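# Sort capped bottles into trays, deliver trays to stand

## Task

Two bottle trays sit on the conveyor and extra bottles wait on the bench. One bottle is defective: it either lacks a cap or wears a cap colour that matches neither tray; it must stay on (end up on) the bench and go in no tray. Every other bench bottle must go into the tray marked with its cap colour. At the finish both trays must rest completely on the stand next to the conveyor, each good bottle upright in its proper tray. The conveyor acts on its own, moving toward scene +y. A tray at the first red stop (between arm2 and arm1) is released once it weighs as much as a full tray and the second red stop is empty. A tray at the second red stop (between arm4 and arm3) stays until lifted away. No tray departs from or arrives at a stop while any part of an arm is over the conveyor's near rail at that spot.

## Robot and tools

Robots: four Kinova Gen3 arms named arm1, arm2, arm3, arm4, each with a five-finger right hand and a wrist camera (armN_cam_wrist). Foot (base_link) positions in the scene frame, metres: arm1 (0.031, 0.335, 0.951), arm2 (-0.064, -0.295, 0.974), arm3 (-0.062, 1.869, 0.990), arm4 (0.007, 1.245, 1.017); each foot looks along its own +x and is turned only a few degrees about z. Reach is about 1.06 m from the joint1 axis. Fixed cameras: cam_side1, cam_stand, cam_stand_across, cam_stand_end, cam_stand_low, cam_station1, cam_stock. A reference image page (FIVE-FINGER HAND page 1) shows the hand.

Frame: one scene frame in metres, origin on the floor, +z upward; the conveyor carries toward +y. The hand point lies 0.045 m ahead of the palm; its +z runs along straight fingers, +y out of the palm, +x across the palm away from the thumb. Straight fingers extend 0.06 to 0.07 m past the point, 0.06 m behind it along -y. A wrist bracket on the little-finger side juts out up to 0.10 m and can strike things.

move: arguments are optional keys arm1..arm4 (one object per arm) plus cameras. Each arm object may hold:
- joints: absolute targets keyed by name. joint1_rad..joint7_rad in radians (limits: joints 1,3,5,7 -6.283..6.283; joint2 -2.249..2.249; joint4 -2.579..2.579; joint6 -2.099..2.099). Hand keys hand_little, hand_ring, hand_middle, hand_index, hand_thumb_bend, hand_thumb_turn from -1 (closed; for thumb_turn, in front of the palm) to +1 (open/straight; thumb beside palm). hand_force_limit -1..1 maps to about 0..10 N fingertip stop force (0..15 N for thumb motors); hand_speed -0.96..1, full speed from +0.48 up. Scene starts at force limit 0 and speed -0.8.
- target: an absolute hand pose list of seven numbers [x, y, z, qw, qx, qy, qz], scene frame, metres and unit quaternion, reached by a straight path starting from hand_target. With target, joints may contain only hand_ keys or the call is refused.
- speed: top hand speed in m/s, 0.002..0.5, default 0.25; rotation capped at twice that in rad/s.
- min_time_s: 0.1..8 s, shortest duration of that arm's joint motions.
All arms start together; hand paths in one call finish together, at most 10 s; no call exceeds 15 s. Paths do not avoid obstacles or other arms; the hand may lag, drift, or overshoot speed when the arm is nearly straight. Omitted arms may still be pushing toward earlier targets. cameras: list of names, ["all"], or []; an unknown name invalidates the call. A move with no action returns full state and all images.

wait: seconds 0..10, commands nothing, returns state; cameras as in move.
zoom_image: camera plus region [x0, y0, x1, y1] in pixels of that camera's most recent image (504x504, origin top-left), at most 504 per side; only cameras in the latest images.
show_instructions: shows the reference pages, no arguments.
finished_scene: ends the scene irreversibly (scene 1, optional); the goal must hold without the robots.

Results: "pictures" gives image order; "move" lists robots sent a motion; "as last shown" marks uncommanded robots whose status reads "not commanded". hand is the measured hand pose (can be off at long reach); hand_target is the pose of held joint targets. Statuses: done (hand within 1 cm and 2 degrees; joints within listed tolerance), off_target (resting short, maybe still pushing), time_out (a stop; joint holds where it ended), not_followed, "joint command not followed" or "pose unreachable" (a safety check withheld arm targets; gripper targets still run). hand_stopped_by lists little, ring, middle, index, thumb_bend, thumb_turn as moving, target, force, stalled or fault. *_load_n are fingertip loads in N, positive when pushed open; a lost grip shows as load near 0. Joint velocities in rad/s; "within noise" means still. Joint torques and Flange force (end-effector x y z) reveal contacts and loads, with offsets and error. If a move or wait is refused or interrupted by a stop, later move, wait and finished_scene calls in the same reply are skipped.

Gripping: a finger motor only starts when its target changes by at least 0.002; it halts at target or when load hits hand_force_limit, then locks. To squeeze harder raise hand_force_limit and send a more-closed target; to loosen send a more-open one. For gentle grips close at hand_speed -0.94 or below. With the thumb turned in front, the hand wraps objects about 0.035 to 0.065 m thick; thumb tip to index pad can pinch light items up to about 0.08 m.

Avoid: arms pressing each other (including closing fingers on another arm's fingers), hard hits on fixed or heavy items, drops even of millimetres, releasing moving parts, anything leaving the work area, over-strained fingers. Torque limits: joints 1-4 104.5 N m, 5-7 51.3 N m; exceeding one, or straying over 5 degrees from plan, stops the arm 10 s. Stretched or blocked arms heat; MOTOR HOT warns at 60 °C, and at 75 °C the arm sinks for 30-60 s, after which affected targets must be resent. The arms keep their last command while you think, and objects may occasionally be nudged.

Each tool is called after "Emit:" in YAML: its name, and indented under it one key for each argument.

Reference images:

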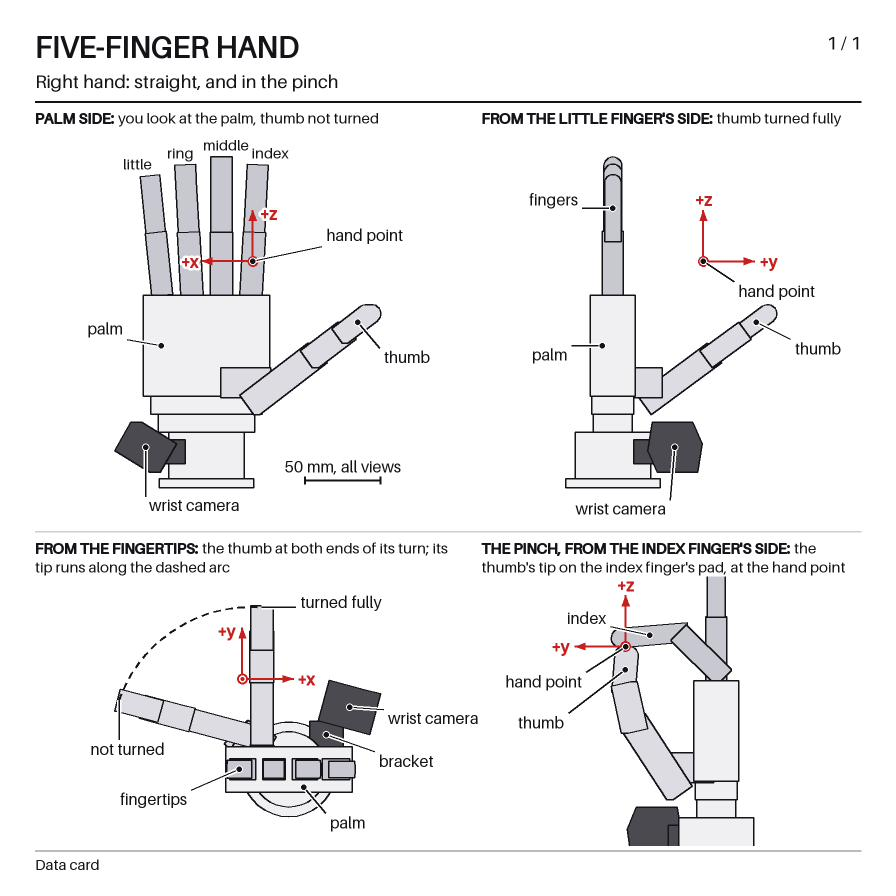

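## Session

Emit:
move:

Scene clock: 0.00 s.
Joint torques (N m): no reading
Flange force (N): no reading
Joint velocities: within noise
arm1.joint_positions: joint1_rad=-0.588 joint2_rad=-0.378 joint3_rad=-0.104 joint4_rad=+1.509 joint5_rad=-0.068 joint6_rad=+1.990 joint7_rad=-2.047 hand_little=+1.000 hand_ring=+1.000 hand_middle=+1.000 hand_index=+1.000 hand_thumb_turn=+1.000 hand_thumb_bend=+1.000 hand_force_limit=+0.000 hand_speed=-0.800
arm1.joint_status: not commanded
arm1.hand_stopped_by: target,target,target,target,target,target
arm1.little_load_n: 0.0
arm1.ring_load_n: 0.0
arm1.middle_load_n: 0.0
arm1.index_load_n: 0.0
arm1.thumb_bend_load_n: 0.0
arm1.thumb_turn_load_n: 0.0
arm1.hand: x=+0.1418 y=+0.4952 z=+1.4394 quat_wxyz=(+0.005, +0.160, -0.987, -0.018) (m; scene frame)
arm1.hand_target: x=+0.1418 y=+0.4952 z=+1.4394 quat_wxyz=(+0.005, +0.160, -0.987, -0.018) (m; scene frame)
arm1.hand_status: not commanded
arm2.joint_positions: joint1_rad=-0.702 joint2_rad=-0.363 joint3_rad=-0.088 joint4_rad=+1.424 joint5_rad=-0.027 joint6_rad=+2.044 joint7_rad=-1.745 hand_little=+1.000 hand_ring=+1.000 hand_middle=+1.000 hand_index=+1.000 hand_thumb_turn=+1.000 hand_thumb_bend=+1.000 hand_force_limit=+0.000 hand_speed=-0.800
arm2.joint_status: not commanded
arm2.hand_stopped_by: target,target,target,target,target,target
arm2.little_load_n: 0.0
arm2.ring_load_n: 0.0
arm2.middle_load_n: 0.0
arm2.index_load_n: 0.0
arm2.thumb_bend_load_n: 0.0
arm2.thumb_turn_load_n: 0.0
arm2.hand: x=+0.0463 y=-0.1494 z=+1.4848 quat_wxyz=(-0.015, +0.261, -0.965, -0.006) (m; scene frame)
arm2.hand_target: x=+0.0463 y=-0.1494 z=+1.4848 quat_wxyz=(-0.015, +0.261, -0.965, -0.006) (m; scene frame)
arm2.hand_status: not commanded
arm3.joint_positions: joint1_rad=+0.316 joint2_rad=-0.437 joint3_rad=-0.098 joint4_rad=+1.530 joint5_rad=-0.004 joint6_rad=+1.935 joint7_rad=-2.029 hand_little=+1.000 hand_ring=+1.000 hand_middle=+1.000 hand_index=+1.000 hand_thumb_turn=+1.000 hand_thumb_bend=+1.000 hand_force_limit=+0.000 hand_speed=-0.800
arm3.joint_status: not commanded
arm3.hand_stopped_by: target,target,target,target,target,target
arm3.little_load_n: 0.0
arm3.ring_load_n: 0.0
arm3.middle_load_n: 0.0
arm3.index_load_n: 0.0
arm3.thumb_bend_load_n: 0.0
arm3.thumb_turn_load_n: 0.0
arm3.hand: x=+0.1252 y=+1.8348 z=+1.4864 quat_wxyz=(-0.059, -0.376, -0.925, +0.015) (m; scene frame)
arm3.hand_target: x=+0.1252 y=+1.8348 z=+1.4864 quat_wxyz=(-0.059, -0.376, -0.925, +0.015) (m; scene frame)
arm3.hand_status: not commanded
arm4.joint_positions: joint1_rad=+0.257 joint2_rad=-0.372 joint3_rad=-0.065 joint4_rad=+1.497 joint5_rad=-0.001 joint6_rad=+2.053 joint7_rad=-2.087 hand_little=+1.000 hand_ring=+1.000 hand_middle=+1.000 hand_index=+1.000 hand_thumb_turn=+1.000 hand_thumb_bend=+1.000 hand_force_limit=+0.000 hand_speed=-0.800
arm4.joint_status: not commanded
arm4.hand_stopped_by: target,target,target,target,target,target
arm4.little_load_n: 0.0
arm4.ring_load_n: 0.0
arm4.middle_load_n: 0.0
arm4.index_load_n: 0.0
arm4.thumb_bend_load_n: 0.0
arm4.thumb_turn_load_n: 0.0
arm4.hand: x=+0.1831 y=+1.2443 z=+1.5041 quat_wxyz=(+0.017, -0.303, -0.953, +0.014) (m; scene frame)
arm4.hand_target: x=+0.1831 y=+1.2443 z=+1.5041 quat_wxyz=(+0.017, -0.303, -0.953, +0.014) (m; scene frame)
arm4.hand_status: not commanded
pictures: arm1_cam_wrist, arm2_cam_wrist, arm3_cam_wrist, arm4_cam_wrist, cam_side1, cam_stand, cam_stand_across, cam_stand_end, cam_stand_low, cam_station1, cam_stock

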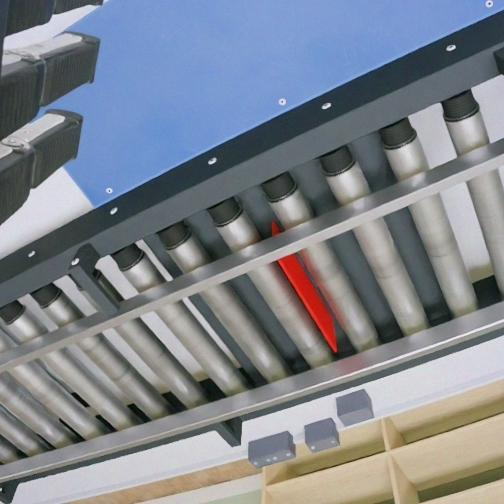

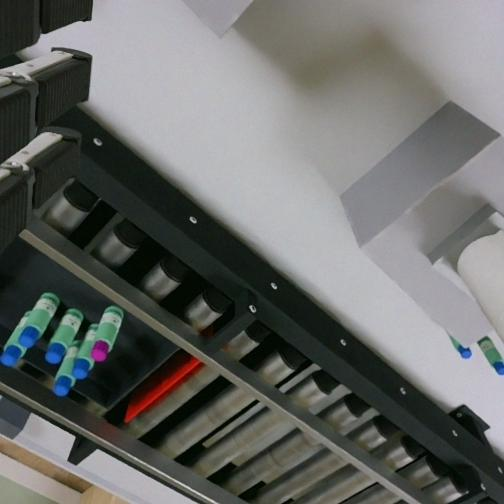

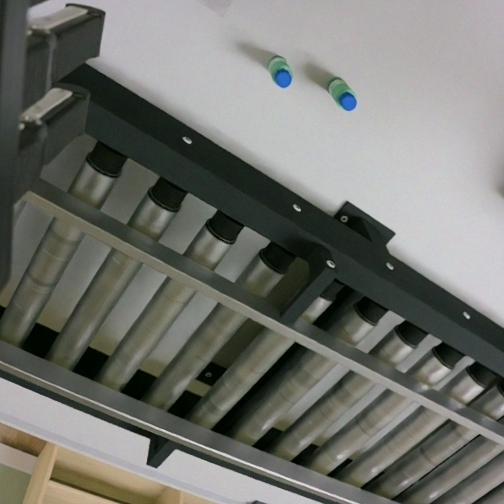

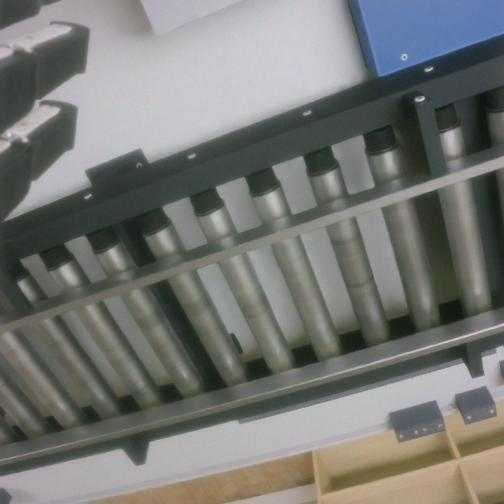

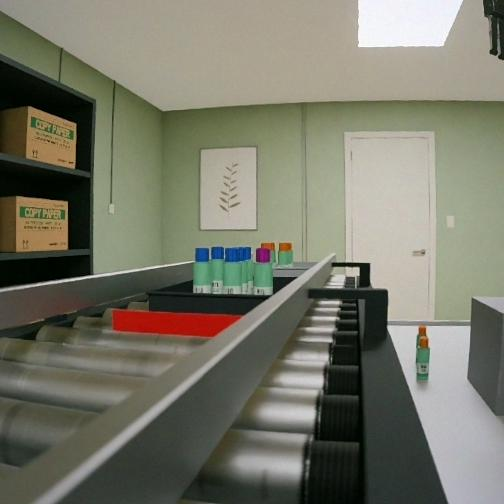

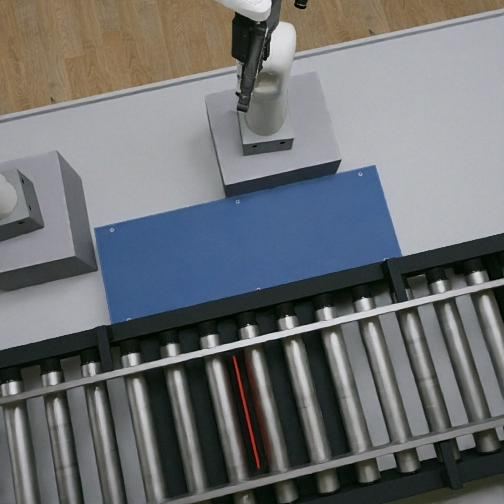

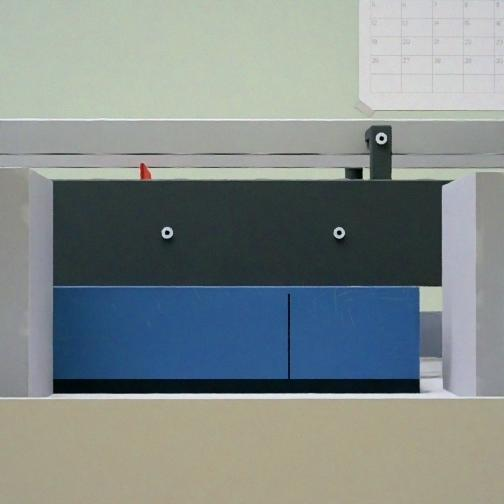

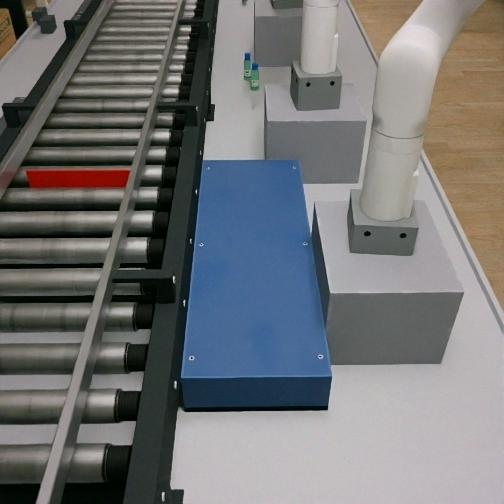

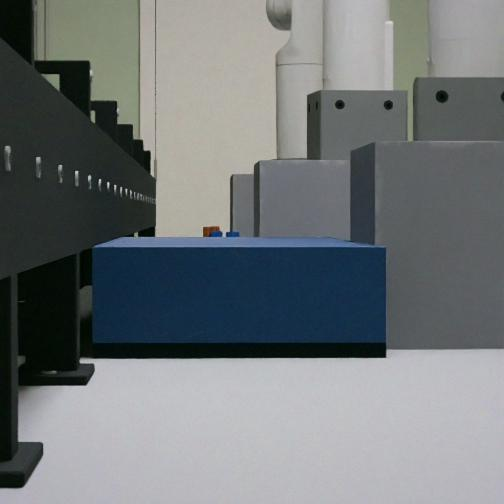

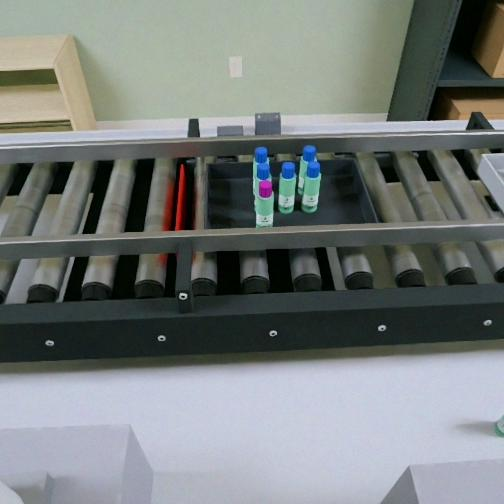

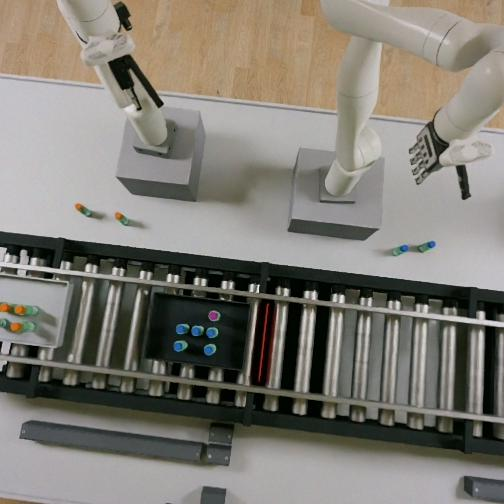

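Emit:
zoom_image:
  camera: "cam_stock"
  region: [0, 180, 300, 420]

Emit:
zoom_image:
  camera: "cam_stock"
  region: [340, 200, 504, 320]

Emit:
zoom_image:
  camera: "cam_station1"
  region: [150, 100, 504, 454]

Emit:
zoom_image:
  camera: "arm2_cam_wrist"
  region: [0, 200, 200, 420]

Emit:
zoom_image:
  camera: "cam_side1"
  region: [100, 200, 504, 420]

Scaled by 1.680 from the camera's image (finer frame: 720x720).

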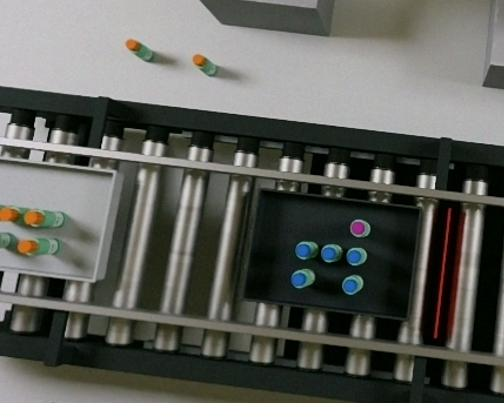

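Scaled by 3.073 from the camera's image (finer frame: 720x720).

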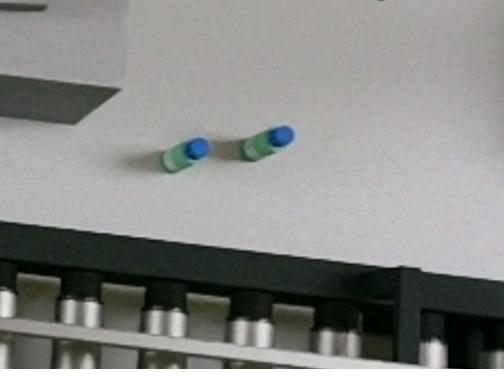

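Scaled by 1.424 from the camera's image (finer frame: 720x720).

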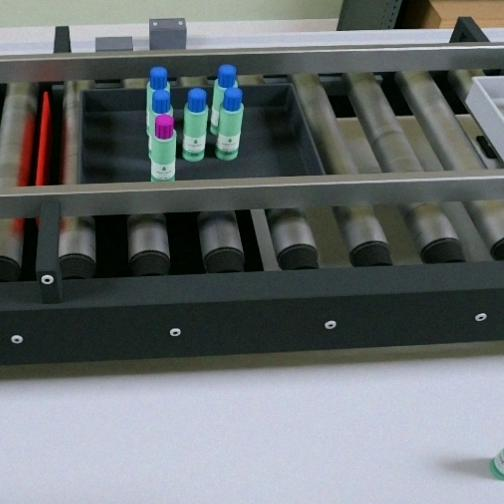

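Scaled by 2.291 from the camera's image (finer frame: 720x720).

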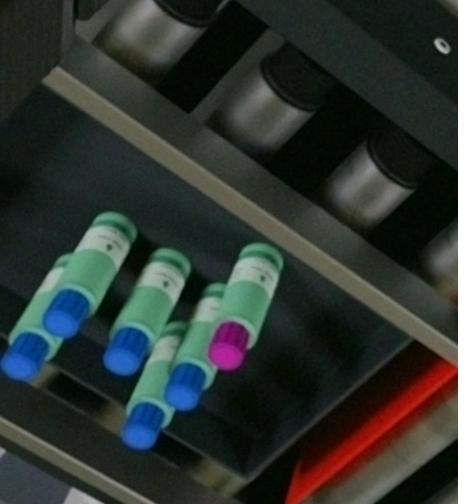

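Scaled by 1.248 from the camera's image (finer frame: 720x720).

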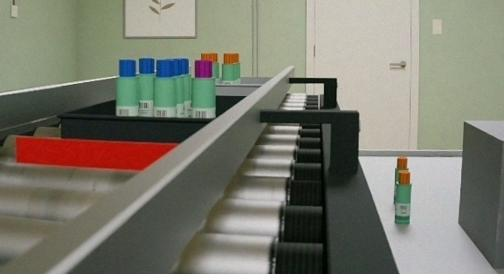

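Emit:
zoom_image:
  camera: "cam_station1"
  region: [180, 130, 400, 250]

Emit:
zoom_image:
  camera: "cam_stock"
  region: [0, 230, 120, 400]

Emit:
zoom_image:
  camera: "cam_stock"
  region: [130, 270, 290, 400]

Emit:
zoom_image:
  camera: "cam_side1"
  region: [90, 220, 350, 360]

Scaled by 2.291 from the camera's image (finer frame: 720x720).

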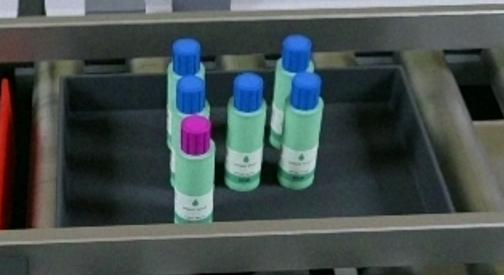

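Scaled by 2.965 from the camera's image (finer frame: 720x720).

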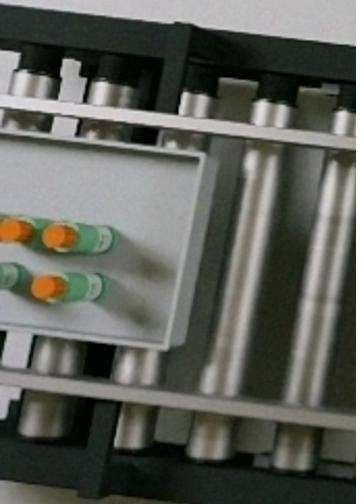

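Scaled by 3.150 from the camera's image (finer frame: 720x720).

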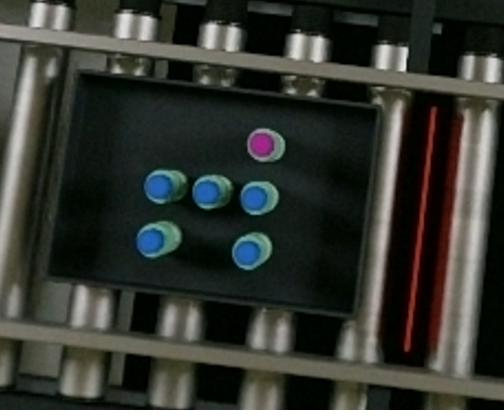

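Scaled by 1.938 from the camera's image (finer frame: 720x720).

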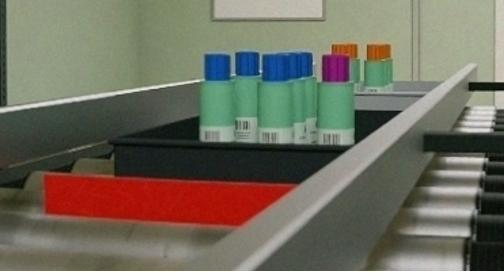

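Emit:
move:
  arm1: {"target":[0.529,0.003,1.14,0,0,0.819,-0.574],"speed":0.3,"joints":{"hand_thumb_turn":-1,"hand_thumb_bend":1,"hand_index":0.6,"hand_middle":0.6,"hand_ring":-1,"hand_little":-1,"hand_speed":0.2}}
  cameras: ["arm1_cam_wrist","cam_station1","cam_stock"]

Scene clock: 89.90 s.
Joint torques (N m): arm1=[0.8 -14.4 3 -5.12 1.06 1.67 0.01] | arm2=[-0.38 -2.02 -0.26 -7.96 -0.23 -0.04 0.25] | arm3=[0.53 -1.4 0 -7.45 0.22 -0.34 -0.4] | arm4=[-0.46 0.02 -0.17 -7.6 0.06 -0.07 -0.29]
Flange force (N): arm1=[5.1 -2.5 -2.0] | arm2=[-2.6 -0.1 1.8] | arm3=[-4.8 0.2 -1.8] | arm4=[0.6 -1.8 2.0]
move: arm1 done
Joint velocities: within noise
arm1.joint_positions: joint1_rad=-0.180 joint2_rad=+0.751 joint3_rad=+0.490 joint4_rad=+1.790 joint5_rad=+1.204 joint6_rad=+0.985 joint7_rad=-2.380 hand_little=-1.000 hand_ring=-1.000 hand_middle=+0.600 hand_index=+0.600 hand_thumb_turn=-1.000 hand_thumb_bend=+1.000 hand_force_limit=+0.000 hand_speed=+0.200
arm1.joint_status: all done
arm1.hand_stopped_by: target,target,target,target,target,target
arm1.little_load_n: 0.0
arm1.ring_load_n: 0.0
arm1.middle_load_n: 0.0
arm1.index_load_n: 0.0
arm1.thumb_bend_load_n: 0.0
arm1.thumb_turn_load_n: 0.0
arm1.hand: x=+0.5290 y=+0.0030 z=+1.1400 quat_wxyz=(+0.000, +0.000, -0.819, +0.574)
arm1.hand_target: x=+0.5290 y=+0.0030 z=+1.1400 quat_wxyz=(+0.000, +0.000, -0.819, +0.574)
arm1.hand_status: done (0.000 m and 0.0 deg from the pose sent, 0.694 m and 74.1 deg at the start)
arm2, arm3, arm4: as last shown
arm1_cam_wrist: T_world_to_cam=[[-0.28596, 0.32277, -0.90225, 1.17743], [0.81484, 0.57737, -0.05171, -0.37881], [0.50424, -0.74997, -0.42811, 0.34059]] pos_world=[0.47363, 0.09411, 1.18855]

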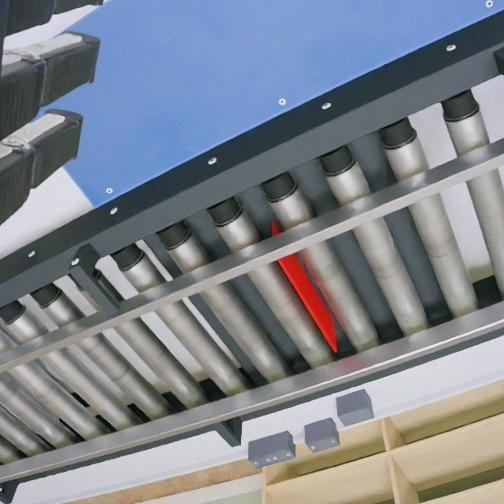

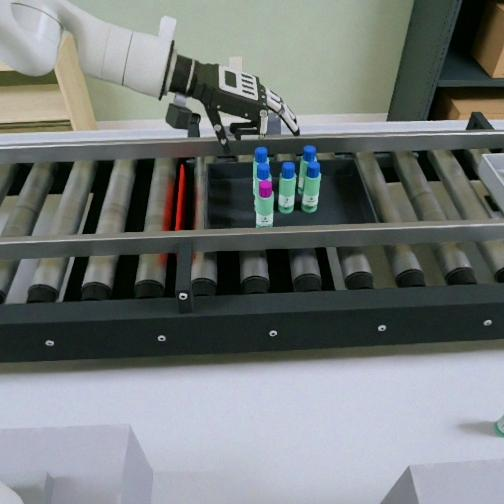

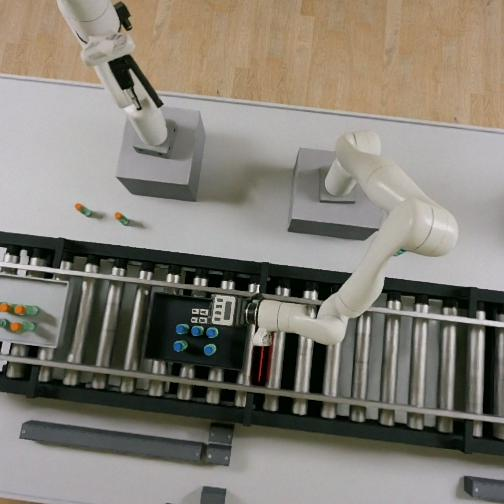

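Emit:
wait:
  seconds: 0.1
  cameras: ["arm1_cam_wrist","arm2_cam_wrist","arm3_cam_wrist","arm4_cam_wrist"]

Scene clock: 91.87 s.
Joint torques (N m): arm1=[0.8 -14.37 3.02 -5.13 1.05 1.63 0] | arm2=[-0.43 -1.98 -0.27 -7.99 -0.23 -0.06 0.23] | arm3=[0.5 -1.43 -0.01 -7.47 0.22 -0.37 -0.44] | arm4=[-0.4 -0.01 -0.08 -7.71 0.07 -0.05 -0.27]
Flange force (N): arm1=[5.0 -2.6 -2.2] | arm2=[-2.5 -0.2 1.8] | arm3=[-4.9 0.1 -1.9] | arm4=[0.7 -1.5 2.5]
Joint velocities: within noise
arm1.joint_positions: joint1_rad=-0.180 joint2_rad=+0.751 joint3_rad=+0.490 joint4_rad=+1.790 joint5_rad=+1.204 joint6_rad=+0.985 joint7_rad=-2.380 hand_little=-1.000 hand_ring=-1.000 hand_middle=+0.600 hand_index=+0.600 hand_thumb_turn=-1.000 hand_thumb_bend=+1.000 hand_force_limit=+0.000 hand_speed=+0.200
arm1.joint_status: all done
arm1.hand_stopped_by: target,target,target,target,target,target
arm1.little_load_n: 0.0
arm1.ring_load_n: 0.0
arm1.middle_load_n: 0.0
arm1.index_load_n: 0.0
arm1.thumb_bend_load_n: 0.0
arm1.thumb_turn_load_n: 0.0
arm1.hand: x=+0.5290 y=+0.0030 z=+1.1400 quat_wxyz=(+0.000, +0.000, -0.819, +0.574)
arm1.hand_target: x=+0.5290 y=+0.0030 z=+1.1400 quat_wxyz=(+0.000, +0.000, -0.819, +0.574)
arm1.hand_status: done (0.000 m and 0.0 deg from the pose sent, 0.694 m and 74.1 deg at the start)
arm2.joint_positions: joint1_rad=-0.702 joint2_rad=-0.363 joint3_rad=-0.088 joint4_rad=+1.424 joint5_rad=-0.027 joint6_rad=+2.044 joint7_rad=-1.745 hand_little=+1.000 hand_ring=+1.000 hand_middle=+1.000 hand_index=+1.000 hand_thumb_turn=+1.000 hand_thumb_bend=+1.000 hand_force_limit=+0.000 hand_speed=-0.800
arm2.joint_status: not commanded
arm2.hand_stopped_by: target,target,target,target,target,target
arm2.little_load_n: 0.0
arm2.ring_load_n: 0.0
arm2.middle_load_n: 0.0
arm2.index_load_n: 0.0
arm2.thumb_bend_load_n: -0.5
arm2.thumb_turn_load_n: 0.0
arm2.hand: x=+0.0463 y=-0.1494 z=+1.4848 quat_wxyz=(-0.015, +0.261, -0.965, -0.006)
arm2.hand_target: x=+0.0463 y=-0.1494 z=+1.4848 quat_wxyz=(-0.015, +0.261, -0.965, -0.006)
arm2.hand_status: not commanded
arm3.joint_positions: joint1_rad=+0.316 joint2_rad=-0.437 joint3_rad=-0.098 joint4_rad=+1.530 joint5_rad=-0.004 joint6_rad=+1.935 joint7_rad=-2.029 hand_little=+1.000 hand_ring=+1.000 hand_middle=+1.000 hand_index=+1.000 hand_thumb_turn=+1.000 hand_thumb_bend=+1.000 hand_force_limit=+0.000 hand_speed=-0.800
arm3.joint_status: not commanded
arm3.hand_stopped_by: target,target,target,target,target,target
arm3.little_load_n: 0.0
arm3.ring_load_n: 0.0
arm3.middle_load_n: 0.0
arm3.index_load_n: 0.0
arm3.thumb_bend_load_n: 0.0
arm3.thumb_turn_load_n: 0.0
arm3.hand: x=+0.1252 y=+1.8348 z=+1.4864 quat_wxyz=(-0.059, -0.376, -0.925, +0.015)
arm3.hand_target: x=+0.1252 y=+1.8348 z=+1.4864 quat_wxyz=(-0.059, -0.376, -0.925, +0.015)
arm3.hand_status: not commanded
arm4.joint_positions: joint1_rad=+0.257 joint2_rad=-0.372 joint3_rad=-0.065 joint4_rad=+1.497 joint5_rad=-0.001 joint6_rad=+2.053 joint7_rad=-2.087 hand_little=+1.000 hand_ring=+1.000 hand_middle=+1.000 hand_index=+1.000 hand_thumb_turn=+1.000 hand_thumb_bend=+1.000 hand_force_limit=+0.000 hand_speed=-0.800
arm4.joint_status: not commanded
arm4.hand_stopped_by: target,target,target,target,target,target
arm4.little_load_n: 0.0
arm4.ring_load_n: 0.0
arm4.middle_load_n: 0.0
arm4.index_load_n: 0.0
arm4.thumb_bend_load_n: -0.5
arm4.thumb_turn_load_n: 0.0
arm4.hand: x=+0.1831 y=+1.2443 z=+1.5041 quat_wxyz=(+0.017, -0.303, -0.953, +0.014)
arm4.hand_target: x=+0.1831 y=+1.2443 z=+1.5041 quat_wxyz=(+0.017, -0.303, -0.953, +0.014)
arm4.hand_status: not commanded
wait: 0.10 s; at rest from the start
arm1_cam_wrist: T_world_to_cam=[[-0.28585, 0.32271, -0.9023, 1.17745], [0.81489, 0.57731, -0.05168, -0.37886], [0.50423, -0.75005, -0.428, 0.34047]] pos_world=[0.47363, 0.09411, 1.18855]

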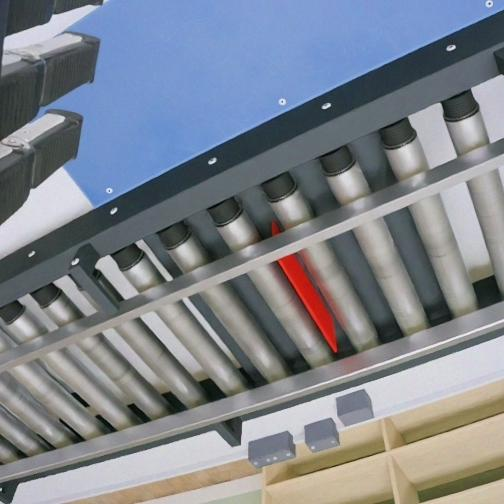

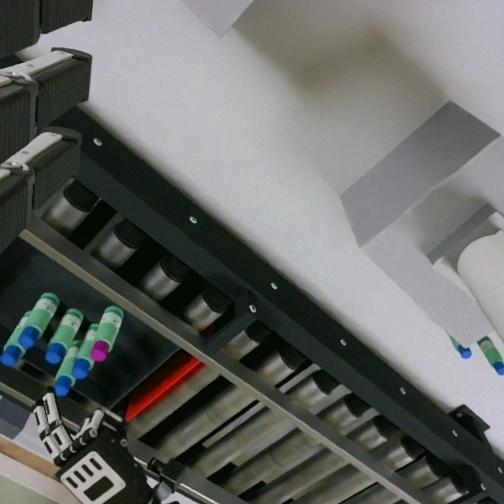

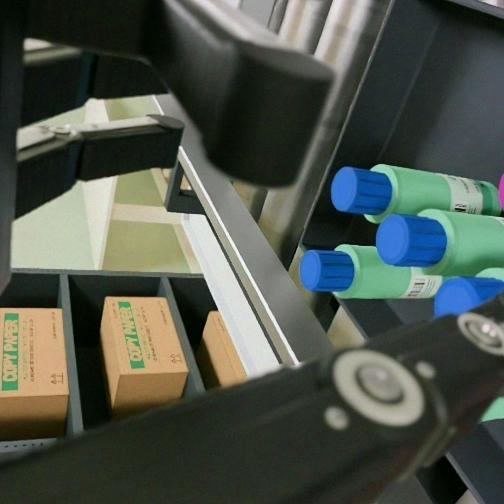

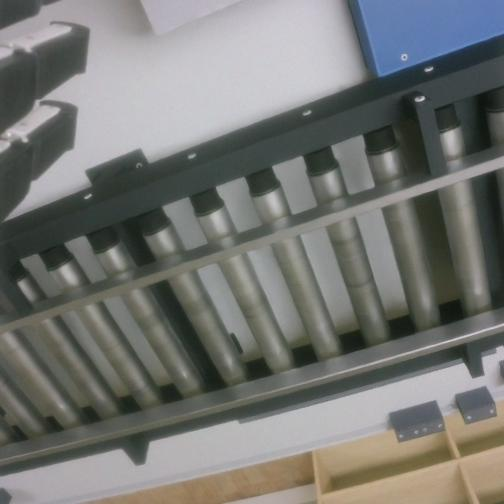

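Emit:
move:
  arm1: {"target":[0.529,0.003,1.04,0,0,0.819,-0.574],"speed":0.15}
  cameras: ["arm3_cam_wrist","cam_station1","arm2_cam_wrist","cam_side1"]

Emit:
zoom_image:
  camera: "cam_station1"
  region: [160, 80, 400, 260]

Emit:
zoom_image:
  camera: "cam_side1"
  region: [90, 180, 390, 360]

Scene clock: 99.63 s.
Joint torques (N m): arm1=[0.76 -15.63 3.77 -3.29 0.65 1.99 -0.01] | arm2=[-0.43 -1.97 -0.23 -8.02 -0.22 -0.01 0.25] | arm3=[0.51 -1.41 -0.06 -7.44 0.21 -0.38 -0.39] | arm4=[-0.38 -0.01 -0.18 -7.58 0.06 -0.07 -0.27]
Flange force (N): arm1=[4.0 -3.5 -2.0] | arm2=[-2.4 0.0 2.1] | arm3=[-4.9 0.0 -2.0] | arm4=[0.5 -1.8 1.9]
move: arm1 done
Joint velocities: within noise
arm1.joint_positions: joint1_rad=-0.163 joint2_rad=+0.968 joint3_rad=+0.468 joint4_rad=+1.805 joint5_rad=+1.259 joint6_rad=+0.905 joint7_rad=-2.625 hand_little=-1.000 hand_ring=-1.000 hand_middle=+0.600 hand_index=+0.600 hand_thumb_turn=-1.000 hand_thumb_bend=+1.000 hand_force_limit=+0.000 hand_speed=+0.200
arm1.joint_status: not commanded
arm1.hand_stopped_by: target,target,target,target,target,target
arm1.little_load_n: 0.0
arm1.ring_load_n: 0.0
arm1.middle_load_n: 0.0
arm1.index_load_n: 0.0
arm1.thumb_bend_load_n: 0.0
arm1.thumb_turn_load_n: 0.0
arm1.hand: x=+0.5290 y=+0.0030 z=+1.0400 quat_wxyz=(+0.000, +0.000, -0.819, +0.574)
arm1.hand_target: x=+0.5290 y=+0.0030 z=+1.0400 quat_wxyz=(+0.000, +0.000, -0.819, +0.574)
arm1.hand_status: done (0.000 m and 0.0 deg from the pose sent, 0.100 m and 0.0 deg at the start)
arm2, arm3, arm4: as last shown
arm2.thumb_bend_load_n: 0.0
arm3.ring_load_n: 0.5
arm3.thumb_bend_load_n: -0.5
arm4.thumb_bend_load_n: 0.0
pictures: arm2_cam_wrist, arm3_cam_wrist, cam_side1, cam_station1

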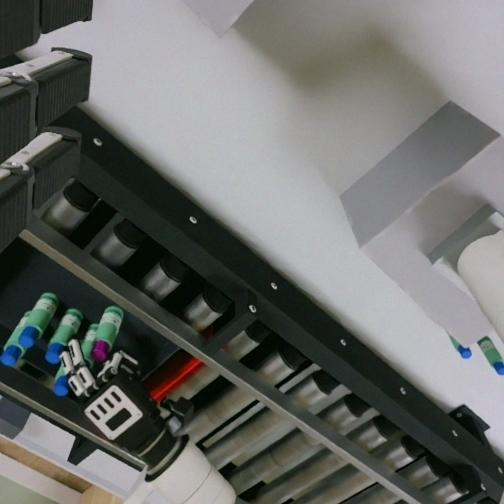

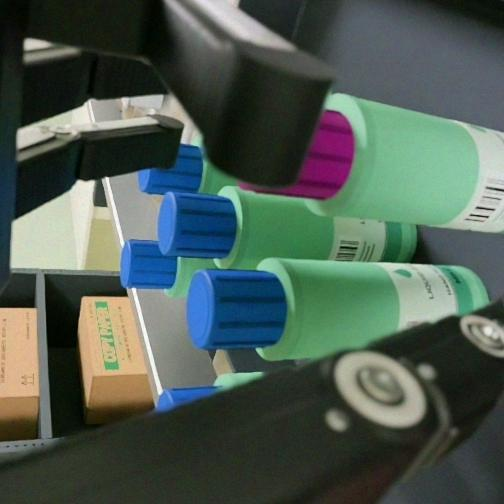

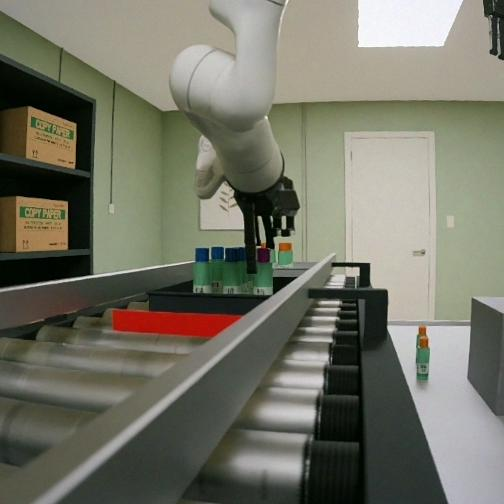

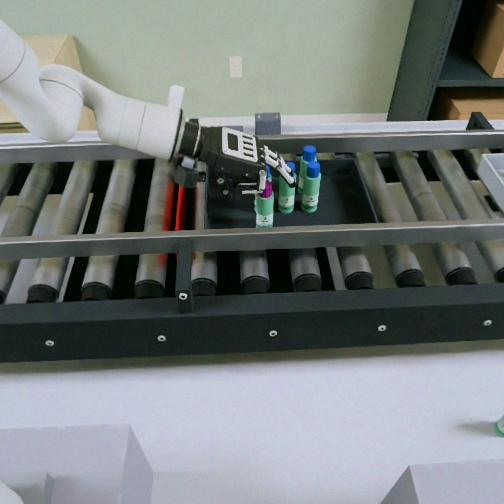

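Scaled by 2.100 from the camera's image (finer frame: 720x720).

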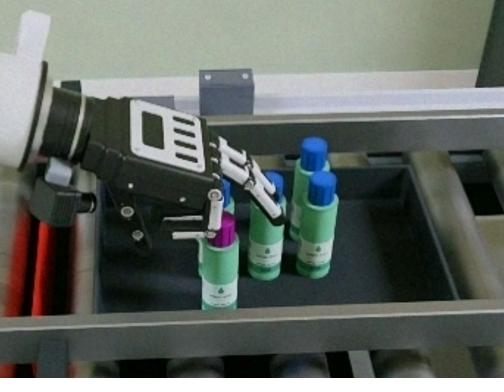

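Scaled by 1.680 from the camera's image (finer frame: 720x720).

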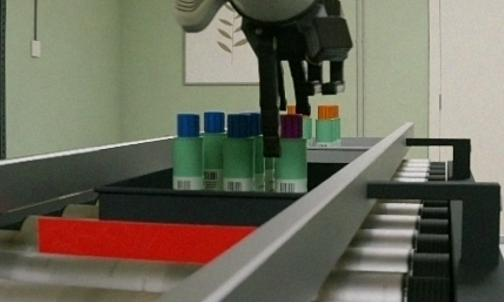

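Emit:
move:
  arm1: {"target":[0.529,0.003,1.004,0,0,0.819,-0.574],"speed":0.1,"joints":{"hand_speed":-0.8,"hand_force_limit":-0.5}}
  cameras: ["arm3_cam_wrist","cam_side1"]

Emit:
move:
  arm1: {"joints":{"hand_index":-0.4,"hand_middle":-0.4,"hand_thumb_bend":-0.6}}
  cameras: ["arm3_cam_wrist","cam_station1","cam_side1"]

Emit:
zoom_image:
  camera: "cam_station1"
  region: [160, 80, 400, 260]

Scene clock: 104.53 s.
Joint torques (N m): arm1=[0.81 -15.95 4.01 -2.71 0.51 2.07 0.01] | arm2=[-0.4 -1.97 -0.24 -8.02 -0.23 -0.04 0.26] | arm3=[0.53 -1.46 -0.04 -7.47 0.18 -0.37 -0.4] | arm4=[-0.43 -0.02 -0.16 -7.69 0.04 -0.07 -0.32]
Flange force (N): arm1=[4.0 -3.8 -2.1] | arm2=[-2.4 0.0 2.0] | arm3=[-5.0 0.1 -1.9] | arm4=[0.5 -1.9 2.3]
move: arm1 done
Joint velocities: within noise
arm1.joint_positions: joint1_rad=-0.158 joint2_rad=+1.051 joint3_rad=+0.459 joint4_rad=+1.792 joint5_rad=+1.273 joint6_rad=+0.885 joint7_rad=-2.701 hand_little=-1.000 hand_ring=-1.000 hand_middle=+0.600 hand_index=+0.600 hand_thumb_turn=-1.000 hand_thumb_bend=+1.000 hand_force_limit=-0.500 hand_speed=-0.800
arm1.joint_status: all done
arm1.hand_stopped_by: target,target,target,target,target,target
arm1.little_load_n: 0.0
arm1.ring_load_n: 0.0
arm1.middle_load_n: 0.0
arm1.index_load_n: 0.0
arm1.thumb_bend_load_n: 0.0
arm1.thumb_turn_load_n: 0.0
arm1.hand: x=+0.5290 y=+0.0030 z=+1.0040 quat_wxyz=(+0.000, +0.000, -0.819, +0.574)
arm1.hand_target: x=+0.5290 y=+0.0030 z=+1.0040 quat_wxyz=(+0.000, +0.000, -0.819, +0.574)
arm1.hand_status: done (0.000 m and 0.0 deg from the pose sent, 0.036 m and 0.0 deg at the start)
arm2, arm3, arm4: as last shown
arm3.ring_load_n: 0.0
arm3.thumb_bend_load_n: 0.0

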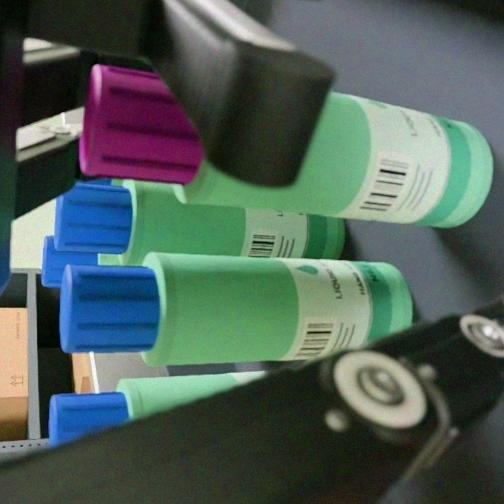

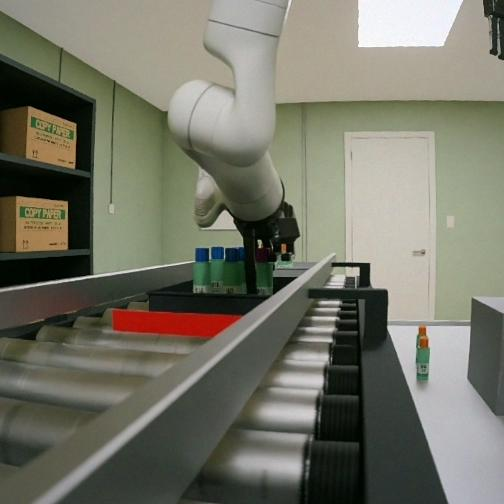

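Scene clock: 110.37 s.
Joint torques (N m): arm1=[0.83 -16.16 4.14 -2.72 0.55 2.2 0] | arm2=[-0.41 -1.97 -0.25 -7.99 -0.2 -0.05 0.28] | arm3=[0.51 -1.43 -0.02 -7.42 0.22 -0.4 -0.4] | arm4=[-0.54 0.06 -0.17 -7.71 0.04 -0.12 -0.28]
Flange force (N): arm1=[3.8 -3.3 -1.9] | arm2=[-2.4 0.0 1.9] | arm3=[-4.9 0.2 -2.1] | arm4=[0.8 -1.9 2.3]
move: arm1 off_target
Joint velocities: within noise
arm1.joint_positions: joint1_rad=-0.158 joint2_rad=+1.051 joint3_rad=+0.459 joint4_rad=+1.792 joint5_rad=+1.273 joint6_rad=+0.885 joint7_rad=-2.701 hand_little=-1.000 hand_ring=-1.000 hand_middle=-0.101 hand_index=-0.285 hand_thumb_turn=-1.000 hand_thumb_bend=+0.632 hand_force_limit=-0.500 hand_speed=-0.800
arm1.joint_status: hand_middle off_target (ended at -0.101, target -0.400); hand_index off_target (ended at -0.285, target -0.400); hand_thumb_bend off_target (ended at +0.632, target -0.600)
arm1.hand_stopped_by: target,target,force,force,force,target
arm1.little_load_n: 0.0
arm1.ring_load_n: 0.0
arm1.middle_load_n: 2.0
arm1.index_load_n: 3.0
arm1.thumb_bend_load_n: 6.5
arm1.thumb_turn_load_n: -1.5
arm1.hand: x=+0.5290 y=+0.0030 z=+1.0040 quat_wxyz=(+0.000, +0.000, -0.819, +0.574)
arm1.hand_target: x=+0.5290 y=+0.0030 z=+1.0040 quat_wxyz=(+0.000, +0.000, -0.819, +0.574)
arm1.hand_status: not commanded
arm2, arm3, arm4: as last shown
arm2.index_load_n: 0.5
pictures: arm3_cam_wrist, cam_side1, cam_station1

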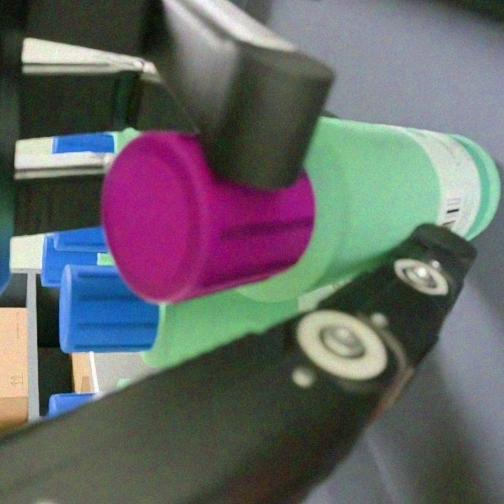

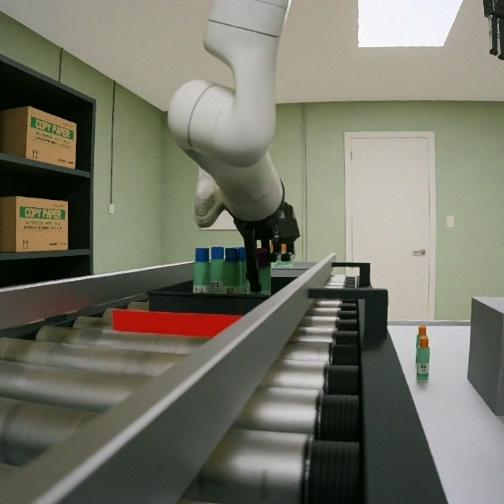

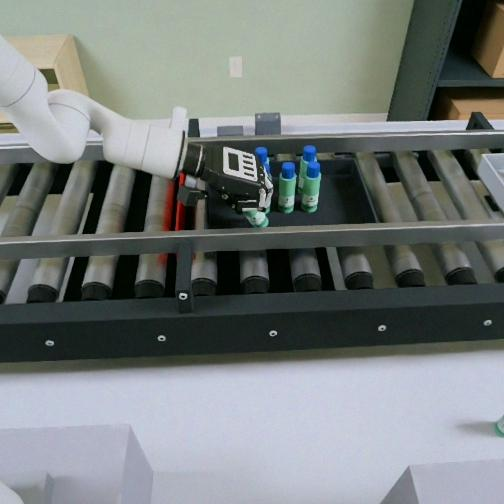

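Scaled by 2.100 from the camera's image (finer frame: 720x720).

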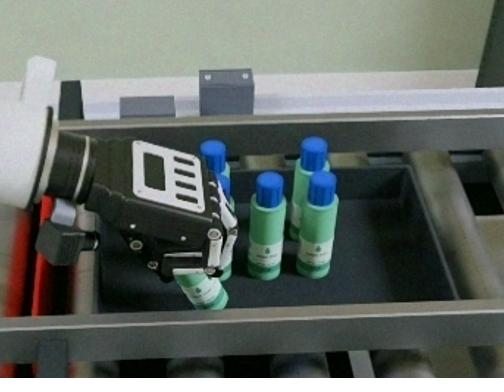

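Emit:
move:
  arm1: {"target":[0.529,0.003,1.15,0,0,0.819,-0.574],"speed":0.1}
  cameras: ["arm3_cam_wrist","cam_side1","cam_station1"]

Emit:
zoom_image:
  camera: "cam_station1"
  region: [160, 80, 400, 260]

Scene clock: 115.43 s.
Joint torques (N m): arm1=[0.82 -14.52 3.12 -5.45 1.21 1.76 0] | arm2=[-0.4 -1.99 -0.23 -7.96 -0.23 -0.06 0.26] | arm3=[0.52 -1.39 -0.03 -7.37 0.2 -0.36 -0.41] | arm4=[-0.54 -0.02 -0.11 -7.6 0.13 -0.09 -0.3]
Flange force (N): arm1=[5.1 -1.8 -1.9] | arm2=[-2.5 0.0 1.7] | arm3=[-4.9 0.1 -2.2] | arm4=[0.6 -1.6 1.9]
move: arm1 done
Joint velocities: within noise
arm1.joint_positions: joint1_rad=-0.182 joint2_rad=+0.731 joint3_rad=+0.492 joint4_rad=+1.784 joint5_rad=+1.198 joint6_rad=+0.995 joint7_rad=-2.353 hand_little=-1.000 hand_ring=-1.000 hand_middle=-0.101 hand_index=-0.285 hand_thumb_turn=-1.000 hand_thumb_bend=+0.632 hand_force_limit=-0.500 hand_speed=-0.800
arm1.joint_status: not commanded
arm1.hand_stopped_by: target,target,force,force,force,target
arm1.little_load_n: 0.0
arm1.ring_load_n: 0.0
arm1.middle_load_n: 2.0
arm1.index_load_n: 3.0
arm1.thumb_bend_load_n: 6.0
arm1.thumb_turn_load_n: -1.5
arm1.hand: x=+0.5290 y=+0.0030 z=+1.1500 quat_wxyz=(+0.000, +0.000, -0.819, +0.574)
arm1.hand_target: x=+0.5290 y=+0.0030 z=+1.1500 quat_wxyz=(+0.000, +0.000, -0.819, +0.574)
arm1.hand_status: done (0.000 m and 0.0 deg from the pose sent, 0.146 m and 0.0 deg at the start)
arm2, arm3, arm4: as last shown
arm2.index_load_n: 0.0
arm2.thumb_bend_load_n: -0.5
arm3.middle_load_n: 0.5
arm4.thumb_bend_load_n: 0.5

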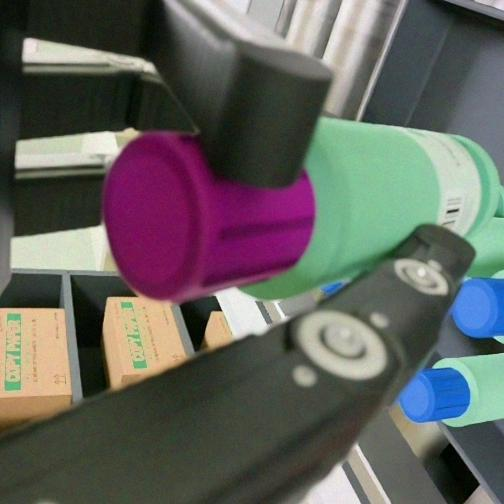

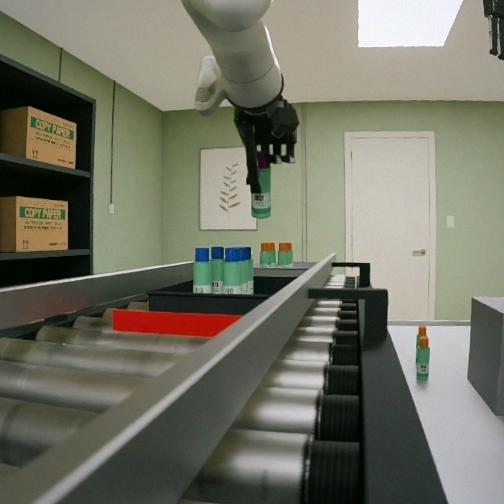

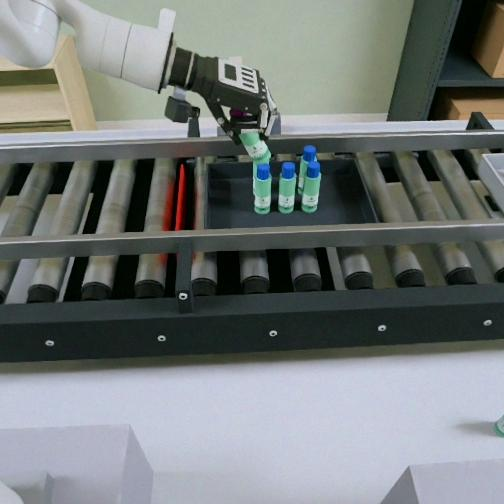

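Scaled by 2.100 from the camera's image (finer frame: 720x720).

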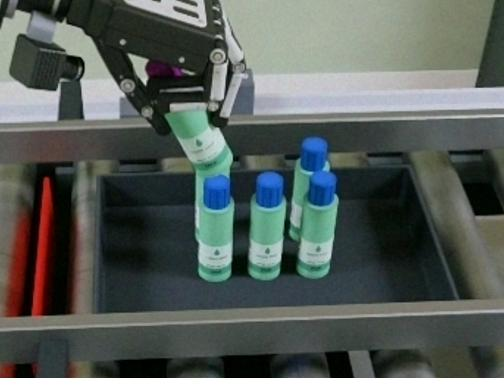

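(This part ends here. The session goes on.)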